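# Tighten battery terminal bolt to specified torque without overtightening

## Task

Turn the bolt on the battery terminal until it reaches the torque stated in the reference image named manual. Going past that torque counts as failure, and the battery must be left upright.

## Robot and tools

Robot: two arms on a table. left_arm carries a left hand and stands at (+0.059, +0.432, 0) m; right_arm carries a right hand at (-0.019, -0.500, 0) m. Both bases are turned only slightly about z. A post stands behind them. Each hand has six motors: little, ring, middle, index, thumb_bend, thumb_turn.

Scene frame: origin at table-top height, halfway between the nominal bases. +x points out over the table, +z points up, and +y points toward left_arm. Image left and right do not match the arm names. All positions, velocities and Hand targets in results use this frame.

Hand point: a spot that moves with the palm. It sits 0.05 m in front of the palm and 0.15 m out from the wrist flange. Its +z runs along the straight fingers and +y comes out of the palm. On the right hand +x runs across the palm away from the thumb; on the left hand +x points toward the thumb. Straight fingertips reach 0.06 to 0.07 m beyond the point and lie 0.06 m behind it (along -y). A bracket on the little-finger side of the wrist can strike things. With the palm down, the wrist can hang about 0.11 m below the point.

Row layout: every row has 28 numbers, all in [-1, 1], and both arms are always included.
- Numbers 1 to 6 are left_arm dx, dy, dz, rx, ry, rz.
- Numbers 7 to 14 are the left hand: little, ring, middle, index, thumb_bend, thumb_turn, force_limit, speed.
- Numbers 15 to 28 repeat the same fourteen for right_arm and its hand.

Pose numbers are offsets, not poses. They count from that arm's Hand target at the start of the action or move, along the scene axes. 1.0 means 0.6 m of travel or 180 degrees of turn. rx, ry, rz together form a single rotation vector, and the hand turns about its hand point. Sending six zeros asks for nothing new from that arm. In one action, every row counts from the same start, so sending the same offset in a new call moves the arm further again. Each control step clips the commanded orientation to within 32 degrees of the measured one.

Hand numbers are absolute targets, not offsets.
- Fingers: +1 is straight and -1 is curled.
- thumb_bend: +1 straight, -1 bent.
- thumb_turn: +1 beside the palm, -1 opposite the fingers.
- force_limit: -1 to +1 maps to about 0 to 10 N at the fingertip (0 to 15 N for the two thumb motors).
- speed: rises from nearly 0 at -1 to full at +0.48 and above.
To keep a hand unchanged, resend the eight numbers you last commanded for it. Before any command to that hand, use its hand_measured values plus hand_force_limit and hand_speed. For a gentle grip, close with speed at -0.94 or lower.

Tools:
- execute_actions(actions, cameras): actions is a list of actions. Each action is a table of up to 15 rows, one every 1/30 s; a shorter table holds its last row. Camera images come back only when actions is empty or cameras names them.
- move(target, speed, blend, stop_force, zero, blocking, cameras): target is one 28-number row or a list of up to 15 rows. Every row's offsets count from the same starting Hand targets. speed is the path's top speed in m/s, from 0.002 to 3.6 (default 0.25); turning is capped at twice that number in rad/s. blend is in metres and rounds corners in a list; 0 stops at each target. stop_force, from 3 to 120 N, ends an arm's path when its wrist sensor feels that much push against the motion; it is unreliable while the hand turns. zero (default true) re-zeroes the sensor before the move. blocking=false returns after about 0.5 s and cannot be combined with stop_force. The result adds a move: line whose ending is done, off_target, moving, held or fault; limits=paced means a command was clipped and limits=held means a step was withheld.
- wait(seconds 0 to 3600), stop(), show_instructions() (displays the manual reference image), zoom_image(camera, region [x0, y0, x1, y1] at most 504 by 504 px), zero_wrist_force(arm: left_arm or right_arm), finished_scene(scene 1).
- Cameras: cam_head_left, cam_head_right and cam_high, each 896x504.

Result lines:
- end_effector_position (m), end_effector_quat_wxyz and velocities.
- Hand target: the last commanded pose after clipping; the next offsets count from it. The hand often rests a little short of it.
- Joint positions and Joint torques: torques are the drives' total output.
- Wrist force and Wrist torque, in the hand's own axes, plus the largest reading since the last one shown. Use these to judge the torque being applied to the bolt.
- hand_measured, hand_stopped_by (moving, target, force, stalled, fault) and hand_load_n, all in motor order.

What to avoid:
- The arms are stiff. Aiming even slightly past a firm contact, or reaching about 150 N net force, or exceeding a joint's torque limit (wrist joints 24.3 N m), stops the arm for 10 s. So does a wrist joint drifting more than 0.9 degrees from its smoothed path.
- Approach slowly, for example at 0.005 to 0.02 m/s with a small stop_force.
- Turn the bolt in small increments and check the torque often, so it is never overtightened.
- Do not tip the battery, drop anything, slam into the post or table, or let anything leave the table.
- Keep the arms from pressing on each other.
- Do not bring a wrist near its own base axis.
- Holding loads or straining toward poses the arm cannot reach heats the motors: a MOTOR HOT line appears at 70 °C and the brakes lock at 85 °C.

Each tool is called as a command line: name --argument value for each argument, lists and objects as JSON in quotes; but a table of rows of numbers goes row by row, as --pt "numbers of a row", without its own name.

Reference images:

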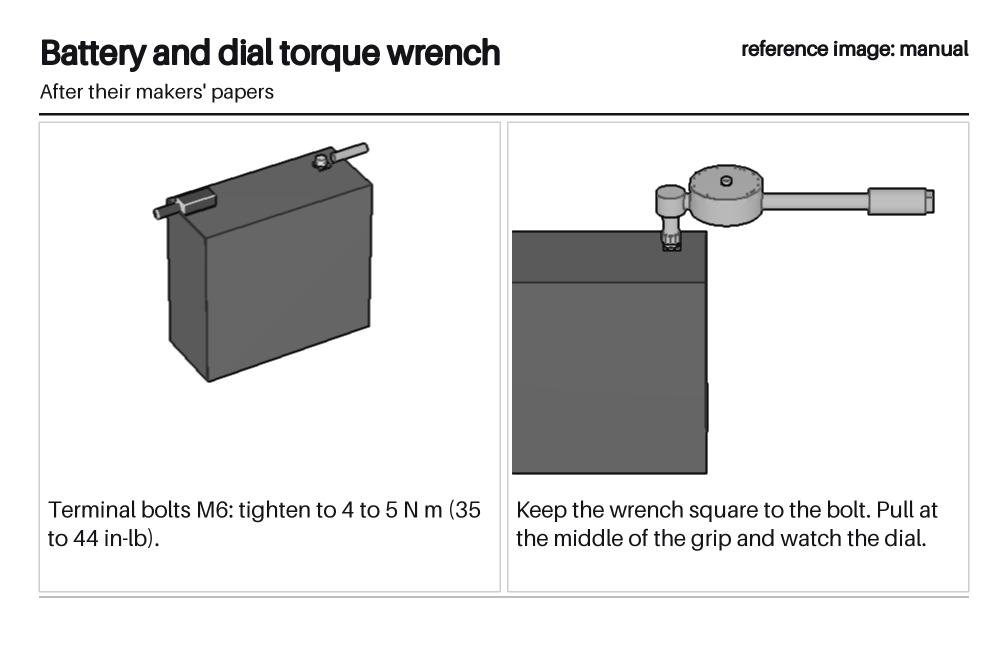

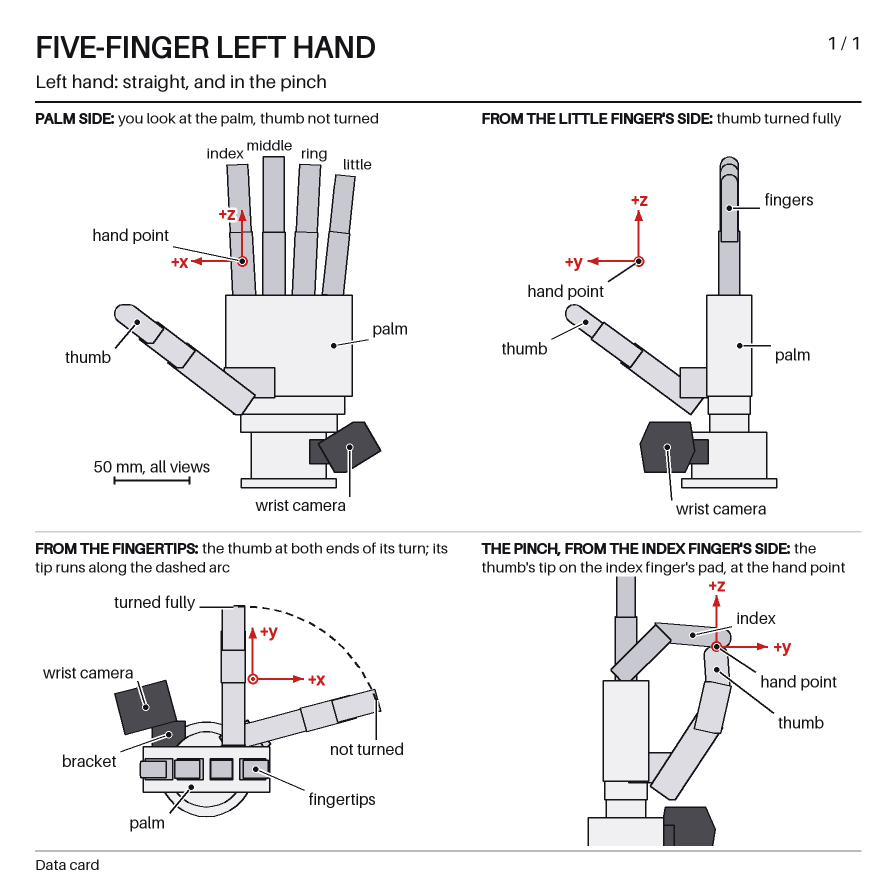

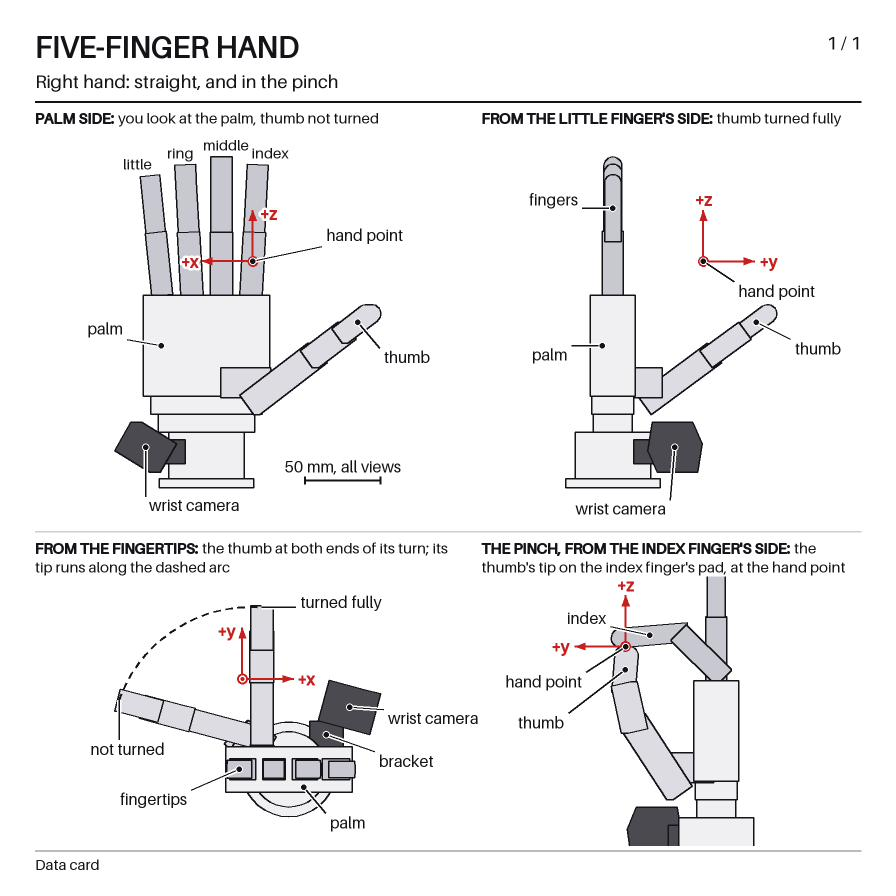

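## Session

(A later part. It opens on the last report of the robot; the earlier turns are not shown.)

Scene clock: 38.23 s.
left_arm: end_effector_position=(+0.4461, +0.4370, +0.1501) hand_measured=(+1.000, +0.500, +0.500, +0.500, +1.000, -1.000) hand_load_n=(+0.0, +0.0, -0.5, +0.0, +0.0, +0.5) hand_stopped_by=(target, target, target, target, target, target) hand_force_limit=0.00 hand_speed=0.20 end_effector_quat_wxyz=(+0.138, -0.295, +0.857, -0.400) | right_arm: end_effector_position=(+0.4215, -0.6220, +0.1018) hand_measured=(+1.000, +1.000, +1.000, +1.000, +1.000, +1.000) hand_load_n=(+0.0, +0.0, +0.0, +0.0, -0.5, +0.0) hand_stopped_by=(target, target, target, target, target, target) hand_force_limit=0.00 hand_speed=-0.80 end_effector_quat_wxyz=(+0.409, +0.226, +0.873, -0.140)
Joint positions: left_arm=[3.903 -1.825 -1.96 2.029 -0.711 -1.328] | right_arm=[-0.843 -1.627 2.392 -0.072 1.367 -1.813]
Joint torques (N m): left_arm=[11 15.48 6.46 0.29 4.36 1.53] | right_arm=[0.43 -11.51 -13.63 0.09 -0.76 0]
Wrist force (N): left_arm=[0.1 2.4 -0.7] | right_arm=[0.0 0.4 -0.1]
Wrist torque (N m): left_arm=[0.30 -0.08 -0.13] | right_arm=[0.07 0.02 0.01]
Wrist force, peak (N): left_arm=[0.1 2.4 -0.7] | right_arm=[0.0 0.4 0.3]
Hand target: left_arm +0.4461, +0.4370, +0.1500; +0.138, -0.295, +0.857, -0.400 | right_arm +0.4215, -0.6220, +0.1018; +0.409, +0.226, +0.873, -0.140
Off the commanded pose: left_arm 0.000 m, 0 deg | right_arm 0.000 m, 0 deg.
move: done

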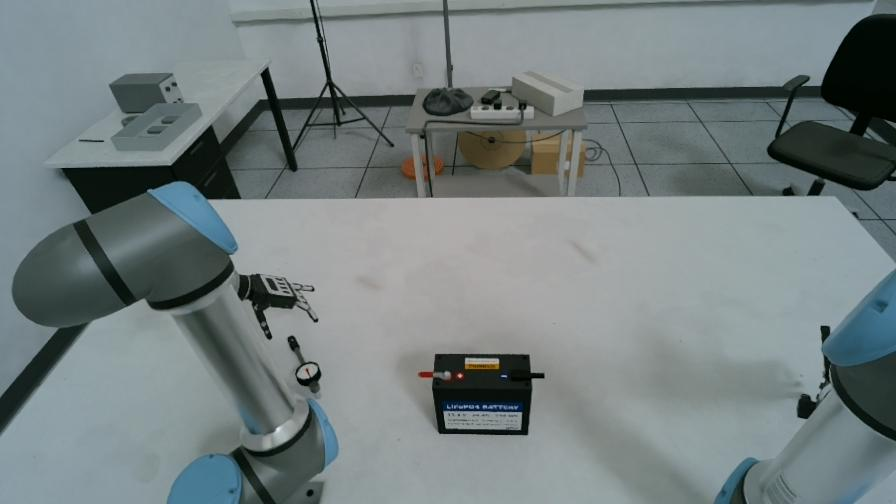

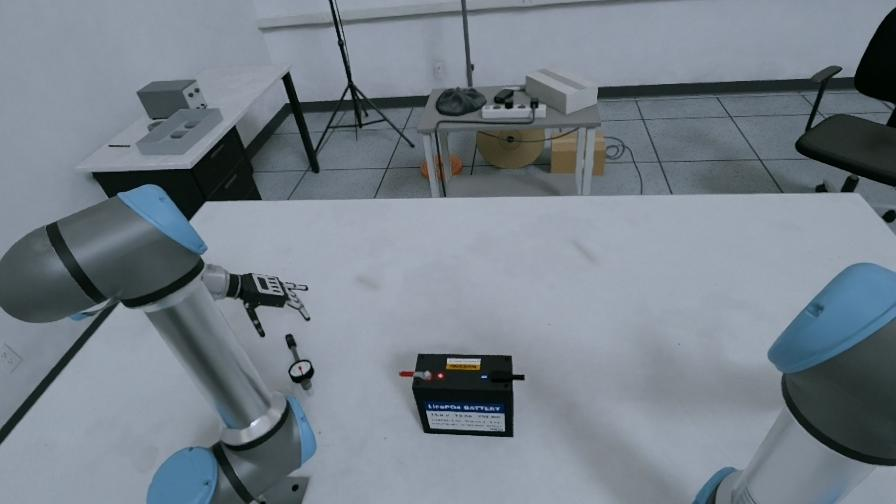

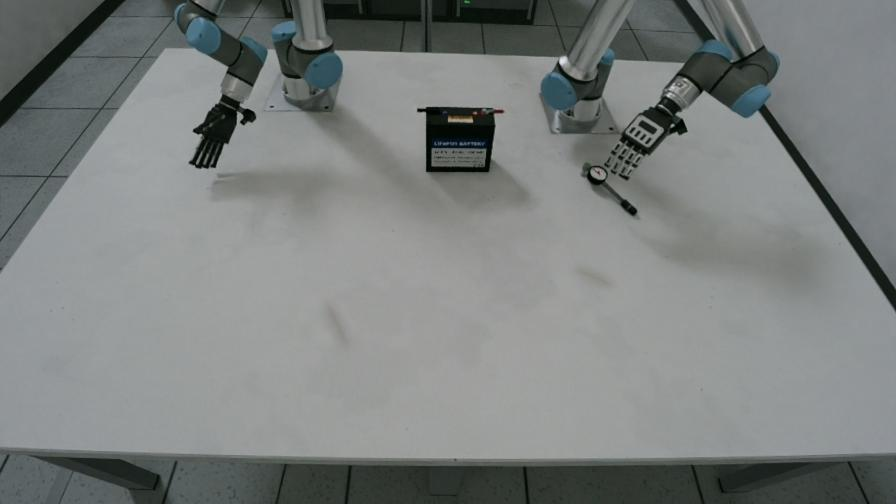

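move --target '[0, 0, -0.1417, 0, 0, 0, 1, 0.5, 0.5, 0.5, 1, -1, 0, 0.2, 0, 0, 0, 0, 0, 0, 1, 1, 1, 1, 1, 1, 0, -0.8]' --speed 0.1 --cameras '["all"]'

zoom_image --camera "cam_high" --region '[570, 100, 690, 230]'

zoom_image --camera "cam_head_left" --region '[240, 280, 350, 400]'

zoom_image --camera "cam_head_right" --region '[230, 280, 340, 400]'

Scene clock: 40.00 s.
left_arm: end_effector_position=(+0.4461, +0.4370, +0.0651) hand_measured=(+1.000, +0.500, +0.500, +0.500, +1.000, -1.000) hand_load_n=(+0.0, +0.0, +0.0, +0.0, +0.0, +0.0) hand_stopped_by=(target, target, target, target, target, target) hand_force_limit=0.00 hand_speed=0.20 end_effector_quat_wxyz=(+0.138, -0.295, +0.857, -0.400) | right_arm: end_effector_position=(+0.4215, -0.6220, +0.1018) hand_measured=(+1.000, +1.000, +1.000, +1.000, +1.000, +1.000) hand_load_n=(+0.0, +0.0, +0.0, +0.0, +0.0, +0.0) hand_stopped_by=(target, target, target, target, target, target) hand_force_limit=0.00 hand_speed=-0.80 end_effector_quat_wxyz=(+0.409, +0.226, +0.873, -0.140)
Joint positions: left_arm=[3.903 -1.976 -2.035 2.255 -0.711 -1.328] | right_arm=[-0.843 -1.627 2.392 -0.072 1.367 -1.813]
Joint torques (N m): left_arm=[-8.35 17.4 3.06 0.37 4.47 -1.48] | right_arm=[1.59 -11.99 -13.07 0.04 -1.02 -0.16]
Wrist force (N): left_arm=[0.2 1.9 -0.5] | right_arm=[0.1 0.1 0.1]
Wrist torque (N m): left_arm=[0.22 -0.09 0.03] | right_arm=[0.01 0.00 0.00]
Wrist force, peak (N): left_arm=[0.1 2.5 -0.3] | right_arm=[0.0 0.3 0.4]
Hand target: left_arm +0.4461, +0.4370, +0.0650; +0.138, -0.295, +0.857, -0.400 | right_arm +0.4215, -0.6220, +0.1018; +0.409, +0.226, +0.873, -0.140
Off the commanded pose: left_arm 0.000 m, 0 deg | right_arm 0.000 m, 0 deg.
move: done

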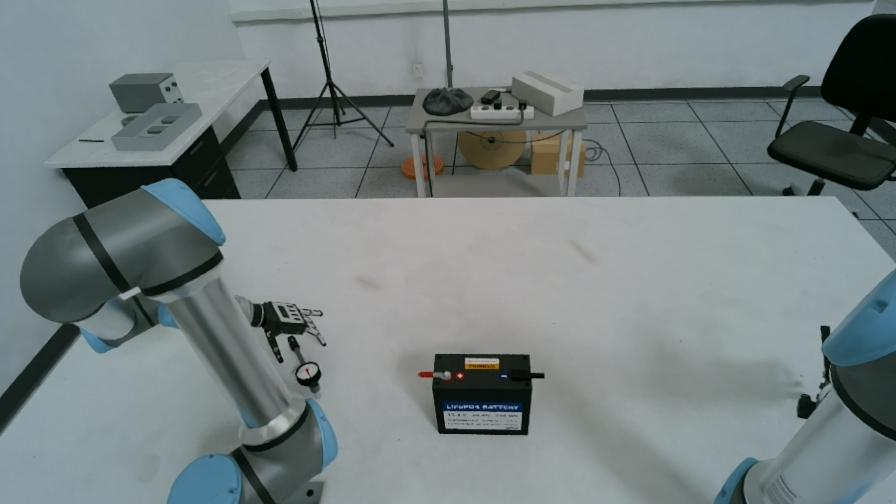

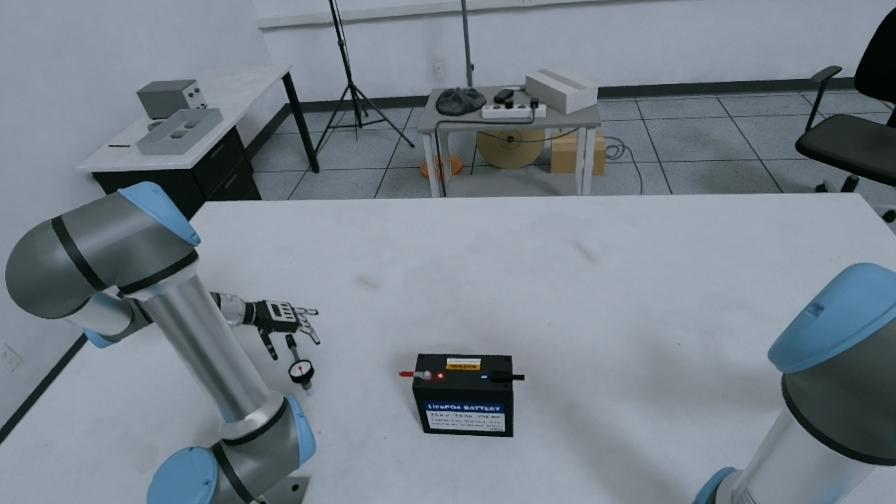

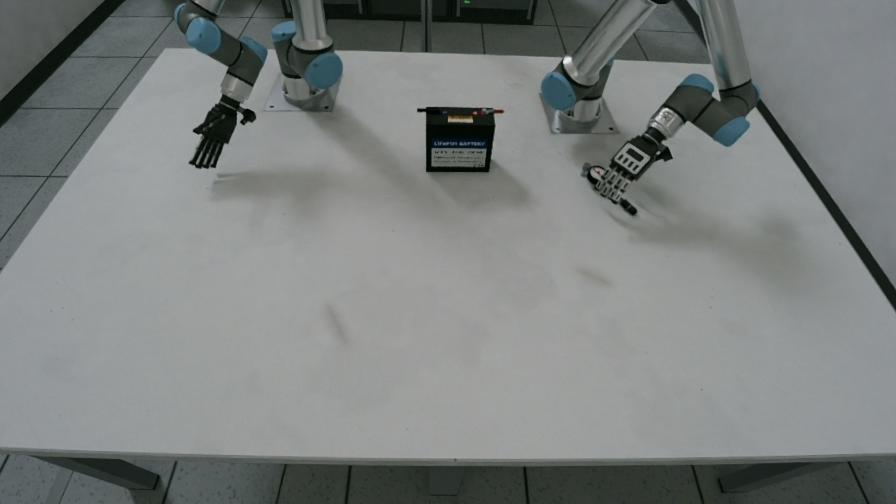

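Scaled by 3.877 from the camera's image (finer frame: 1280x720).

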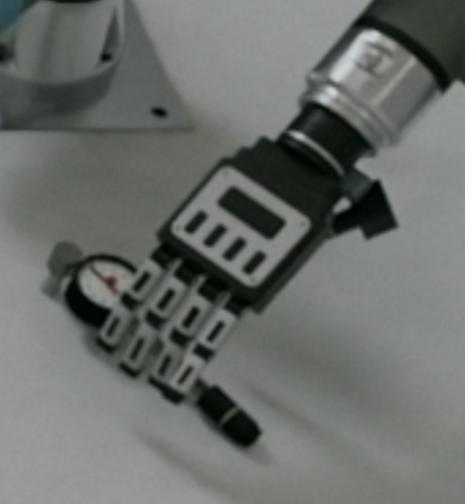

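Scaled by 4.200 from the camera's image (finer frame: 1280x720).

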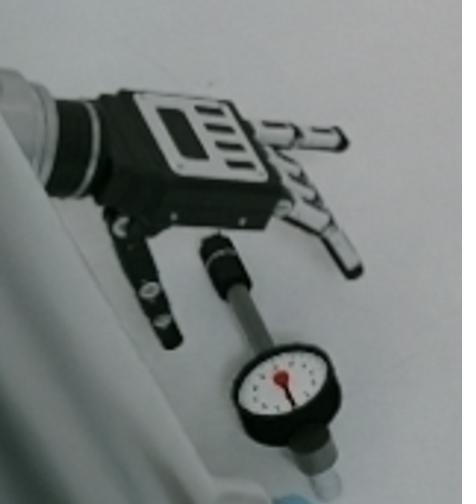

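Scaled by 4.200 from the camera's image (finer frame: 1280x720).

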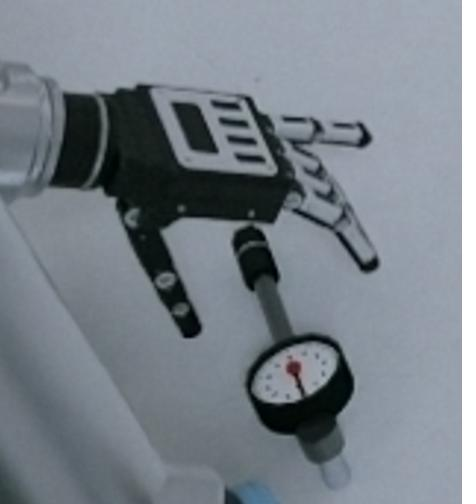

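move --target '[-0.0113, 0.0072, -0.065, 0, 0, 0, 1, 0.5, 0.5, 0.5, 1, -1, 0, 0.2, 0, 0, 0, 0, 0, 0, 1, 1, 1, 1, 1, 1, 0, -0.8]' --speed 0.05 --stop_force 6 --cameras '["all"]'

zoom_image --camera "cam_high" --region '[570, 120, 670, 230]'

zoom_image --camera "cam_head_left" --region '[240, 300, 340, 410]'

zoom_image --camera "cam_head_right" --region '[230, 300, 330, 410]'

Scene clock: 43.40 s.
left_arm: end_effector_position=(+0.4393, +0.4413, +0.0260) hand_measured=(+1.000, +0.500, +0.500, +0.500, +1.000, -1.000) hand_load_n=(+0.0, +0.0, +0.0, +0.0, +0.0, +0.0) hand_stopped_by=(target, target, target, target, target, target) hand_force_limit=0.00 hand_speed=0.20 end_effector_quat_wxyz=(+0.138, -0.295, +0.857, -0.400) | right_arm: end_effector_position=(+0.4215, -0.6220, +0.1018) hand_measured=(+1.000, +1.000, +1.000, +1.000, +1.000, +1.000) hand_load_n=(+0.0, +0.0, +0.0, +0.0, +0.0, +0.0) hand_stopped_by=(target, target, target, target, target, target) hand_force_limit=0.00 hand_speed=-0.80 end_effector_quat_wxyz=(+0.409, +0.226, +0.873, -0.140)
Joint positions: left_arm=[3.928 -2.057 -2.07 2.342 -0.716 -1.291] | right_arm=[-0.843 -1.627 2.392 -0.072 1.367 -1.813]
Joint torques (N m): left_arm=[11.17 19.18 1 0.23 -1.5 1.56] | right_arm=[0.47 -12.11 -13.02 0.2 -1.01 -0.22]
Wrist force (N): left_arm=[0.1 2.4 -0.8] | right_arm=[-0.1 -0.1 0.3]
Wrist torque (N m): left_arm=[0.32 -0.08 -0.14] | right_arm=[-0.04 0.03 -0.01]
Wrist force, peak (N): left_arm=[0.0 2.6 -0.6] | right_arm=[-0.2 0.2 0.3]
Hand target: left_arm +0.4393, +0.4413, +0.0260; +0.138, -0.295, +0.857, -0.400 | right_arm +0.4215, -0.6220, +0.1018; +0.409, +0.226, +0.873, -0.140
Off the commanded pose: left_arm 0.000 m, 0 deg | right_arm 0.000 m, 0 deg.
move: done

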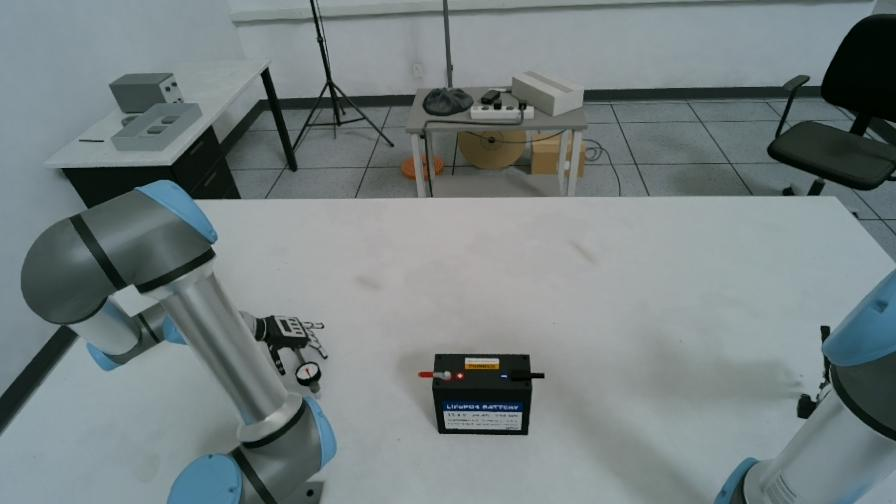

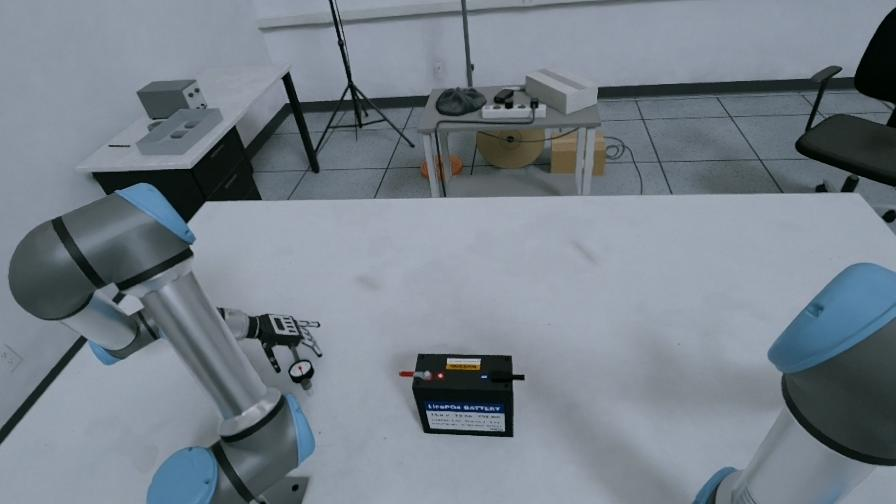

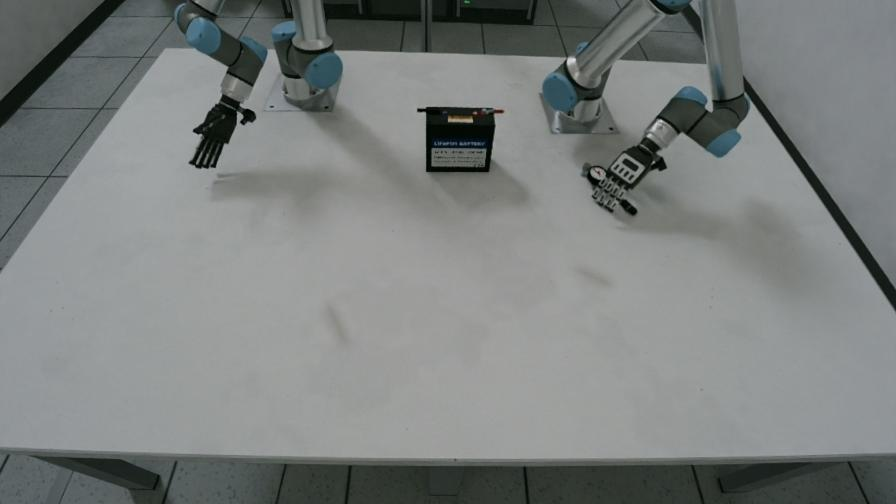

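Scaled by 4.582 from the camera's image (finer frame: 1280x720).

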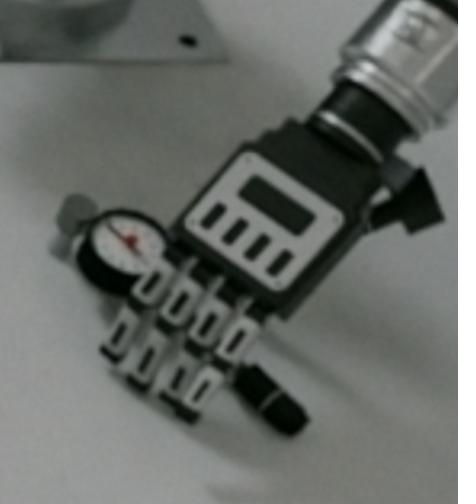

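Scaled by 4.582 from the camera's image (finer frame: 1280x720).

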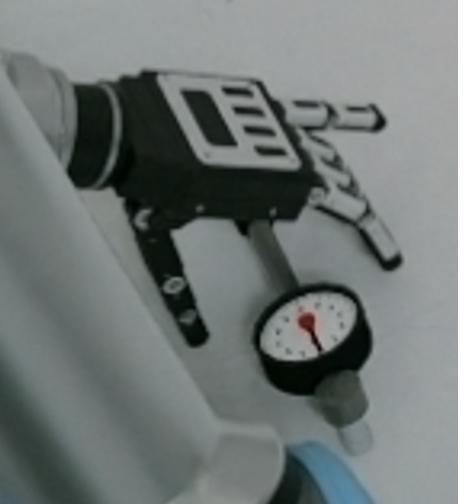

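Scaled by 4.582 from the camera's image (finer frame: 1280x720).

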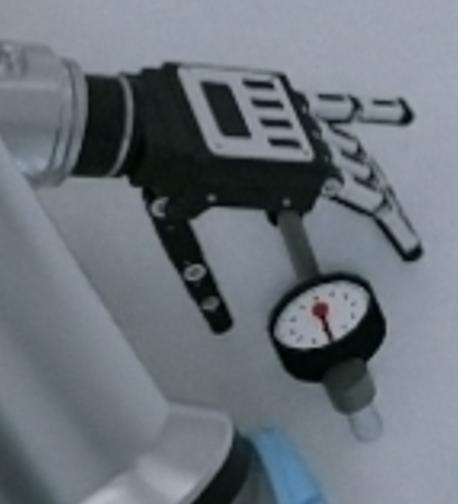

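move --target '[0, 0, 0, 0, 0, 0, 1, 0.5, 0.5, 0.5, 0.05, -1, -0.4, -0.7, 0, 0, 0, 0, 0, 0, 1, 1, 1, 1, 1, 1, 0, -0.8]' --cameras '["all"]'

zoom_image --camera "cam_head_left" --region '[240, 300, 340, 410]'

zoom_image --camera "cam_head_right" --region '[230, 300, 330, 410]'

Scene clock: 46.60 s.
left_arm: end_effector_position=(+0.4393, +0.4413, +0.0260) hand_measured=(+1.000, +0.500, +0.500, +0.500, +0.050, -1.000) hand_load_n=(+0.0, +0.0, +0.0, +0.0, +0.0, +0.0) hand_stopped_by=(target, target, target, target, target, target) hand_force_limit=-0.40 hand_speed=-0.70 end_effector_quat_wxyz=(+0.138, -0.295, +0.857, -0.400) | right_arm: end_effector_position=(+0.4215, -0.6220, +0.1018) hand_measured=(+1.000, +1.000, +1.000, +1.000, +1.000, +1.000) hand_load_n=(+0.0, +0.0, +0.0, +0.0, +0.0, +0.0) hand_stopped_by=(target, target, target, target, target, target) hand_force_limit=0.00 hand_speed=-0.80 end_effector_quat_wxyz=(+0.409, +0.226, +0.873, -0.140)
Joint positions: left_arm=[3.928 -2.057 -2.07 2.342 -0.716 -1.291] | right_arm=[-0.843 -1.627 2.392 -0.072 1.367 -1.813]
Joint torques (N m): left_arm=[11.06 18.96 1.47 0.13 -1.25 1.49] | right_arm=[1.47 -12.75 -14.23 -0.18 -0.82 -0.19]
Wrist force (N): left_arm=[0.3 2.0 -0.6] | right_arm=[0.2 0.1 0.1]
Wrist torque (N m): left_arm=[0.23 -0.09 -0.11] | right_arm=[0.01 -0.01 0.02]
Wrist force, peak (N): left_arm=[0.1 2.9 -0.9] | right_arm=[0.1 0.5 0.0]
Hand target: left_arm +0.4393, +0.4413, +0.0260; +0.138, -0.295, +0.857, -0.400 | right_arm +0.4215, -0.6220, +0.1018; +0.409, +0.226, +0.873, -0.140
Off the commanded pose: left_arm 0.000 m, 0 deg | right_arm 0.000 m, 0 deg.
move: done

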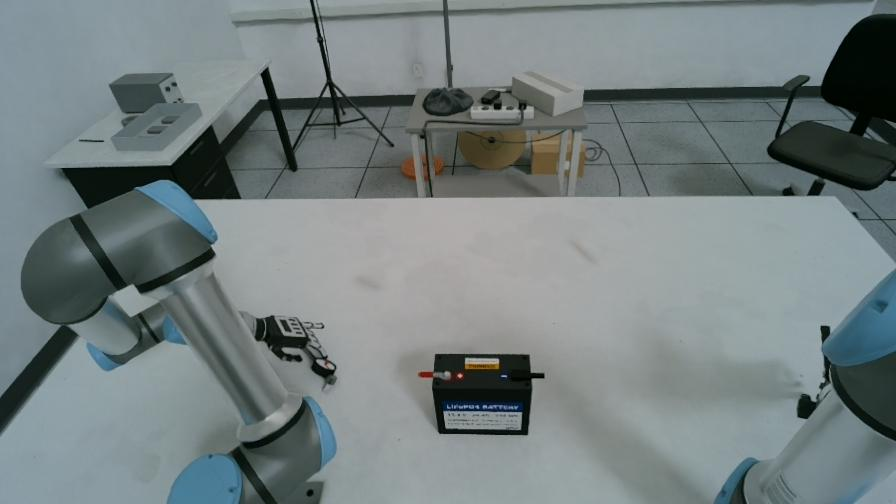

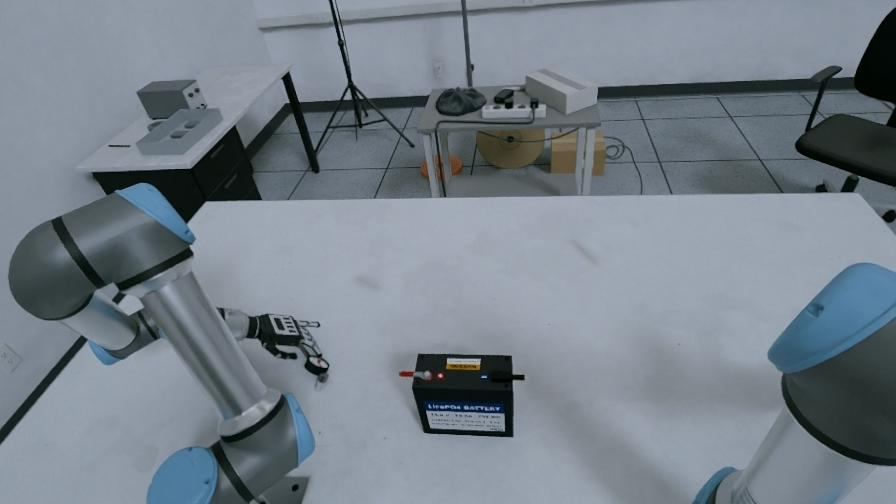

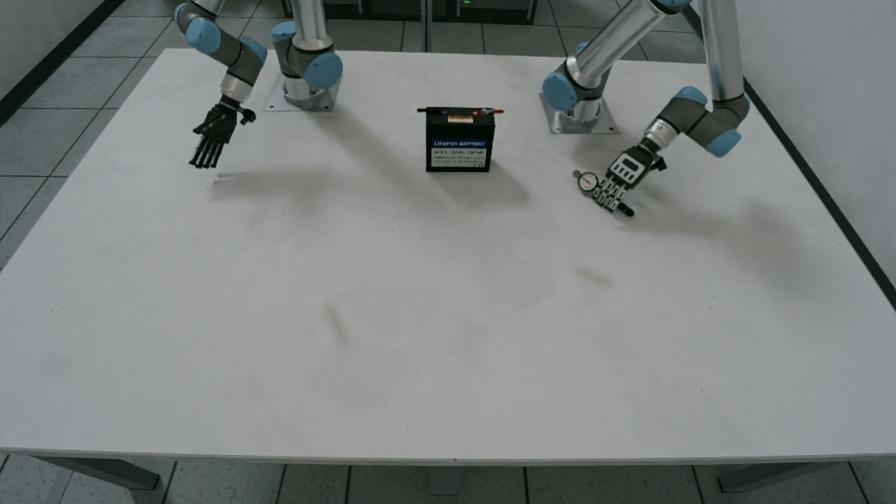

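Scaled by 4.582 from the camera's image (finer frame: 1280x720).

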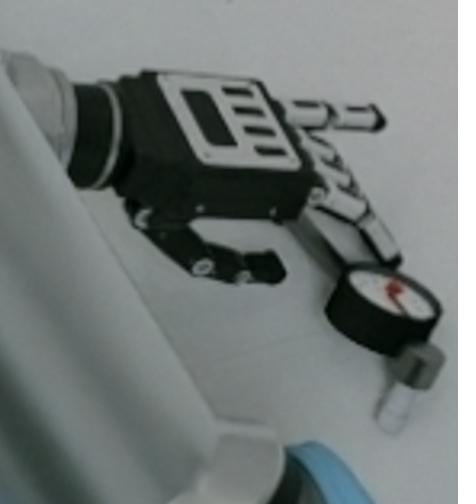

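Scaled by 4.582 from the camera's image (finer frame: 1280x720).

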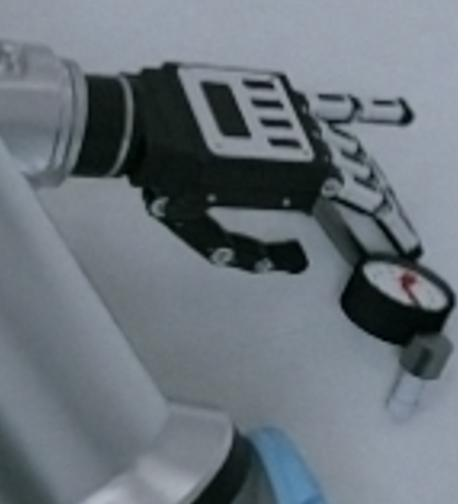

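zoom_image --camera "cam_high" --region '[560, 140, 650, 230]'

zoom_image --camera "cam_head_left" --region '[280, 310, 350, 400]'

Scaled by 5.600 from the camera's image (finer frame: 1280x720).

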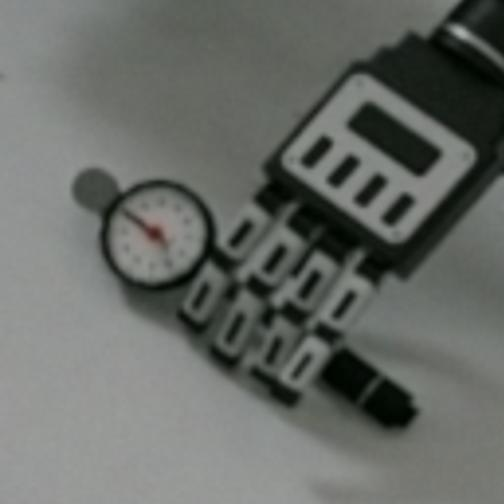

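Scaled by 5.600 from the camera's image (finer frame: 1280x720).

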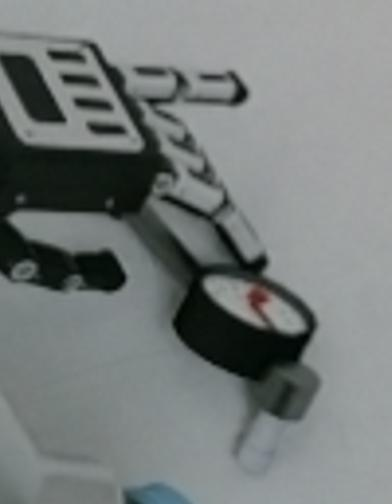

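move --target '[0, 0, 0, 0, 0, 0, 1, 0.25, 0.25, 0.25, 0.05, -1, -0.4, -0.85, 0, 0, 0, 0, 0, 0, 1, 1, 1, 1, 1, 1, 0, -0.8]' --cameras '["all"]'

zoom_image --camera "cam_high" --region '[560, 140, 650, 230]'

zoom_image --camera "cam_head_left" --region '[280, 310, 350, 400]'

Scene clock: 48.83 s.
left_arm: end_effector_position=(+0.4393, +0.4413, +0.0260) hand_measured=(+1.000, +0.250, +0.250, +0.250, +0.050, -1.000) hand_load_n=(+0.5, +0.0, +0.0, +0.0, +0.0, +0.5) hand_stopped_by=(target, target, target, target, target, target) hand_force_limit=-0.40 hand_speed=-0.85 end_effector_quat_wxyz=(+0.138, -0.295, +0.857, -0.400) | right_arm: end_effector_position=(+0.4215, -0.6220, +0.1018) hand_measured=(+1.000, +1.000, +1.000, +1.000, +1.000, +1.000) hand_load_n=(+0.0, +0.0, +0.0, +0.0, +0.0, +0.0) hand_stopped_by=(target, target, target, target, target, target) hand_force_limit=0.00 hand_speed=-0.80 end_effector_quat_wxyz=(+0.409, +0.226, +0.873, -0.140)
Joint positions: left_arm=[3.928 -2.057 -2.07 2.342 -0.716 -1.291] | right_arm=[-0.843 -1.627 2.392 -0.072 1.367 -1.813]
Joint torques (N m): left_arm=[9.39 19.08 1.93 -0.17 -0.57 1.43] | right_arm=[0.29 -12.25 -14.67 -0.22 -1.03 -0.19]
Wrist force (N): left_arm=[0.2 2.0 -0.9] | right_arm=[0.0 0.2 0.0]
Wrist torque (N m): left_arm=[0.27 -0.09 -0.13] | right_arm=[0.03 0.02 0.00]
Wrist force, peak (N): left_arm=[0.4 2.0 -0.9] | right_arm=[-0.3 0.2 0.2]
Hand target: left_arm +0.4393, +0.4413, +0.0260; +0.138, -0.295, +0.857, -0.400 | right_arm +0.4215, -0.6220, +0.1018; +0.409, +0.226, +0.873, -0.140
Off the commanded pose: left_arm 0.000 m, 0 deg | right_arm 0.000 m, 0 deg.
move: done

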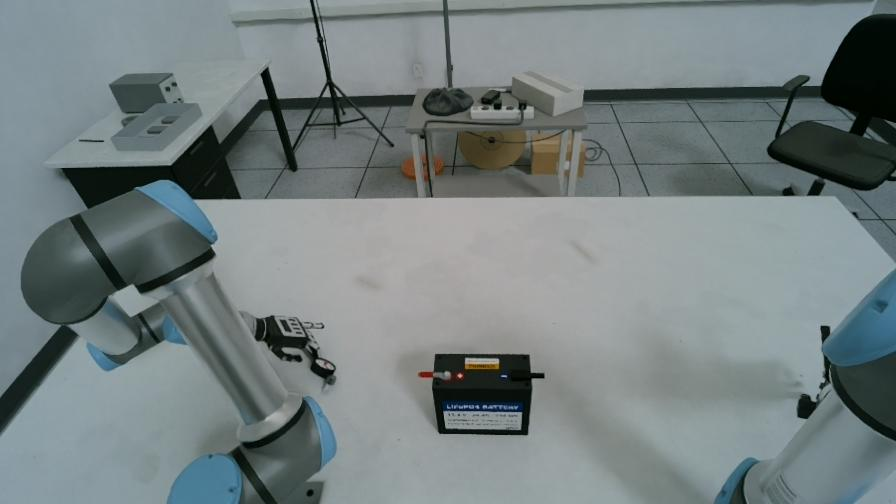

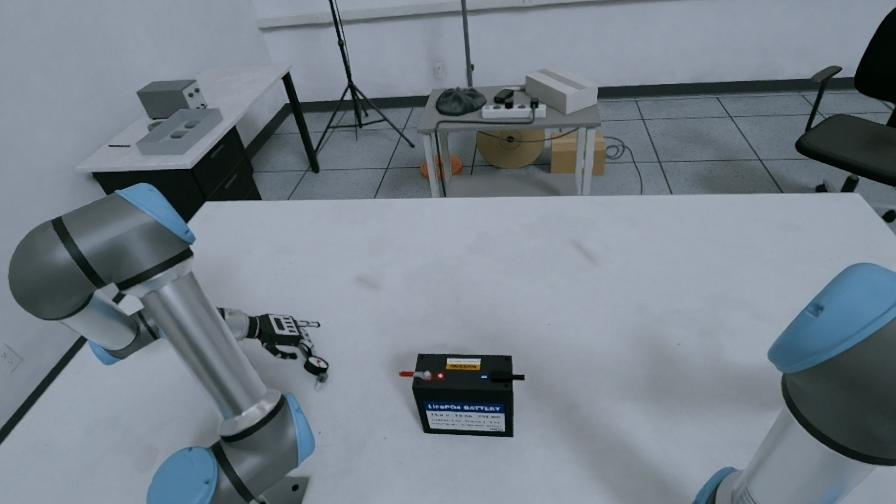

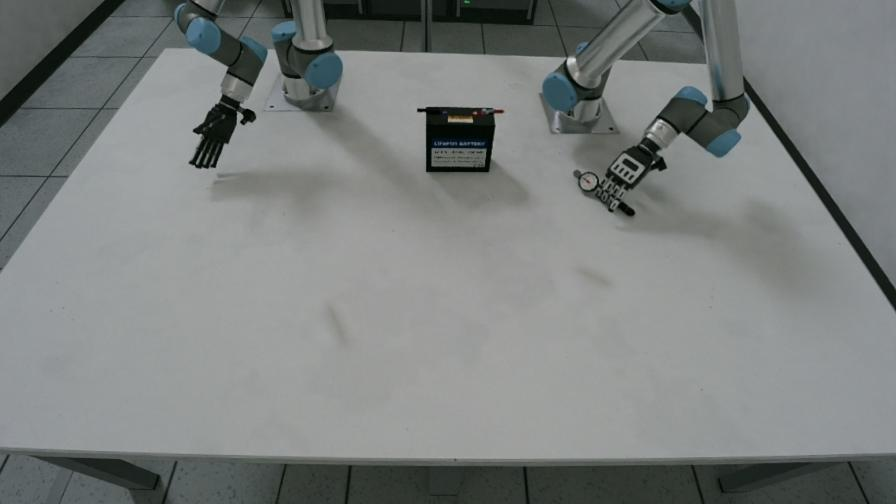

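Scaled by 5.600 from the camera's image (finer frame: 1280x720).

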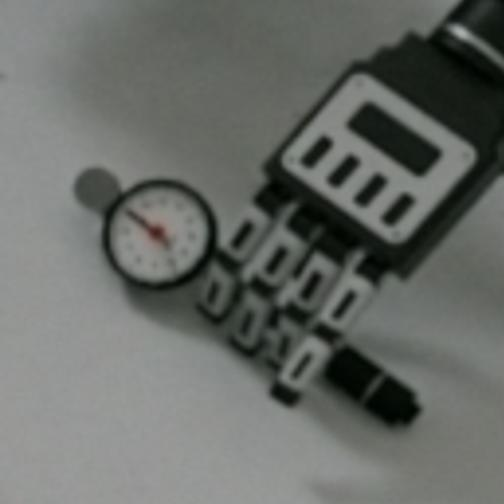

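Scaled by 5.600 from the camera's image (finer frame: 1280x720).

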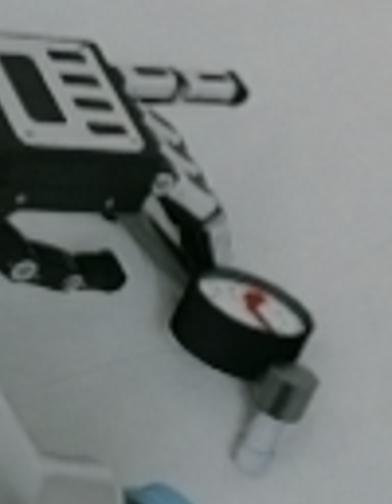

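move --target '[0, 0, 0, 0, 0, 0, 1, 0.0, 0.0, 0.0, 0.05, -1, -0.4, -0.9, 0, 0, 0, 0, 0, 0, 1, 1, 1, 1, 1, 1, 0, -0.8]' --cameras '["all"]'

zoom_image --camera "cam_high" --region '[560, 140, 650, 230]'

zoom_image --camera "cam_head_left" --region '[280, 310, 350, 400]'

Scene clock: 50.27 s.
left_arm: end_effector_position=(+0.4393, +0.4413, +0.0260) hand_measured=(+1.000, +0.000, +0.000, +0.000, +0.050, -1.000) hand_load_n=(+0.0, +0.0, +0.0, +1.0, +0.0, +0.0) hand_stopped_by=(target, target, target, target, target, target) hand_force_limit=-0.40 hand_speed=-0.90 end_effector_quat_wxyz=(+0.138, -0.295, +0.857, -0.400) | right_arm: end_effector_position=(+0.4215, -0.6220, +0.1018) hand_measured=(+1.000, +1.000, +1.000, +1.000, +1.000, +1.000) hand_load_n=(+0.0, +0.0, +0.0, +0.0, +0.0, +0.0) hand_stopped_by=(target, target, target, target, target, target) hand_force_limit=0.00 hand_speed=-0.80 end_effector_quat_wxyz=(+0.409, +0.226, +0.873, -0.140)
Joint positions: left_arm=[3.928 -2.057 -2.07 2.342 -0.716 -1.291] | right_arm=[-0.843 -1.627 2.392 -0.072 1.367 -1.813]
Joint torques (N m): left_arm=[8.55 19.07 2.18 -0.17 -0.33 1.43] | right_arm=[-0.37 -12.18 -14.1 -0.13 -1.08 -0.37]
Wrist force (N): left_arm=[0.0 2.0 0.0] | right_arm=[-0.1 0.3 0.0]
Wrist torque (N m): left_arm=[0.24 -0.09 -0.12] | right_arm=[0.04 0.01 0.00]
Wrist force, peak (N): left_arm=[-0.3 2.6 0.8] | right_arm=[-0.3 0.1 0.4]
Hand target: left_arm +0.4393, +0.4413, +0.0260; +0.138, -0.295, +0.857, -0.400 | right_arm +0.4215, -0.6220, +0.1018; +0.409, +0.226, +0.873, -0.140
Off the commanded pose: left_arm 0.000 m, 0 deg | right_arm 0.000 m, 0 deg.
move: done

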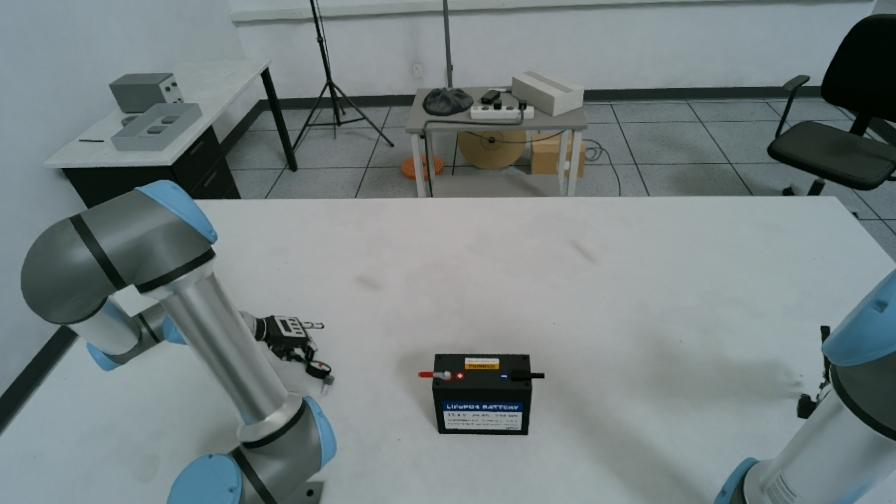

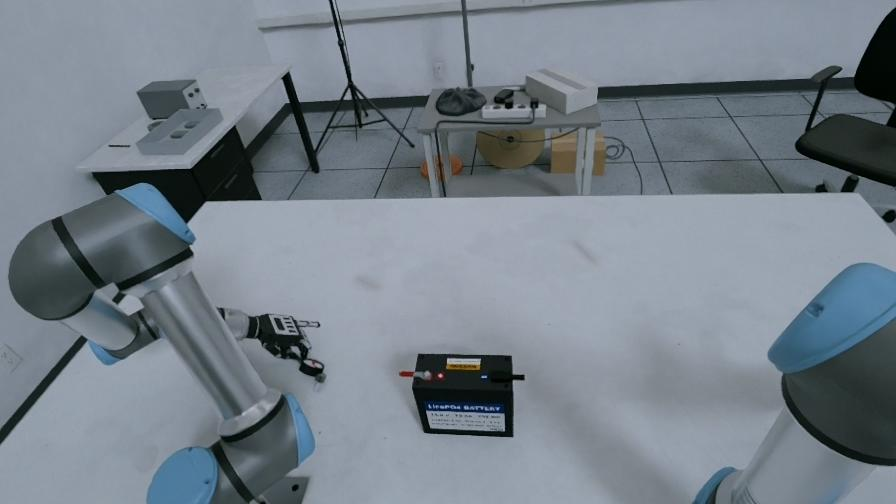

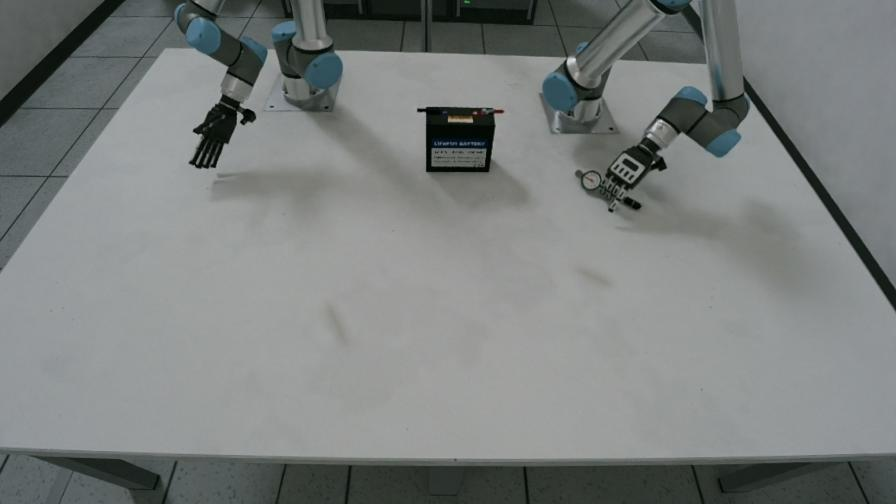

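Scaled by 5.600 from the camera's image (finer frame: 1280x720).

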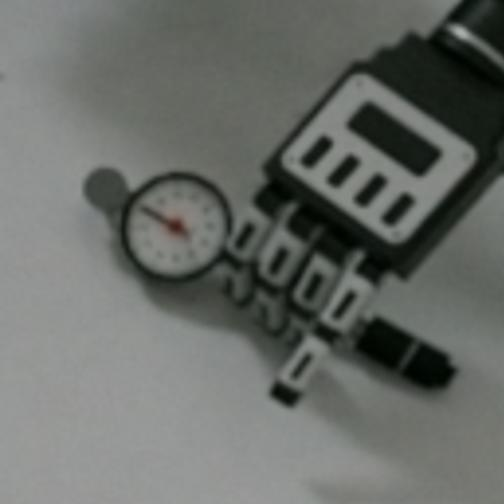

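Scaled by 5.600 from the camera's image (finer frame: 1280x720).

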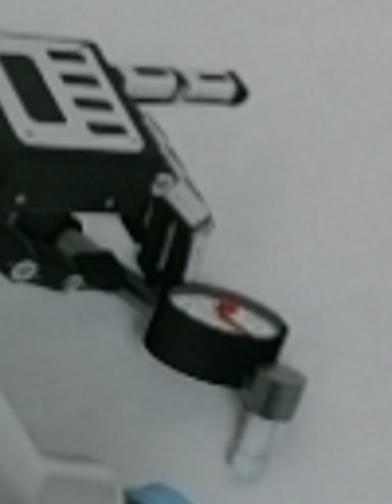

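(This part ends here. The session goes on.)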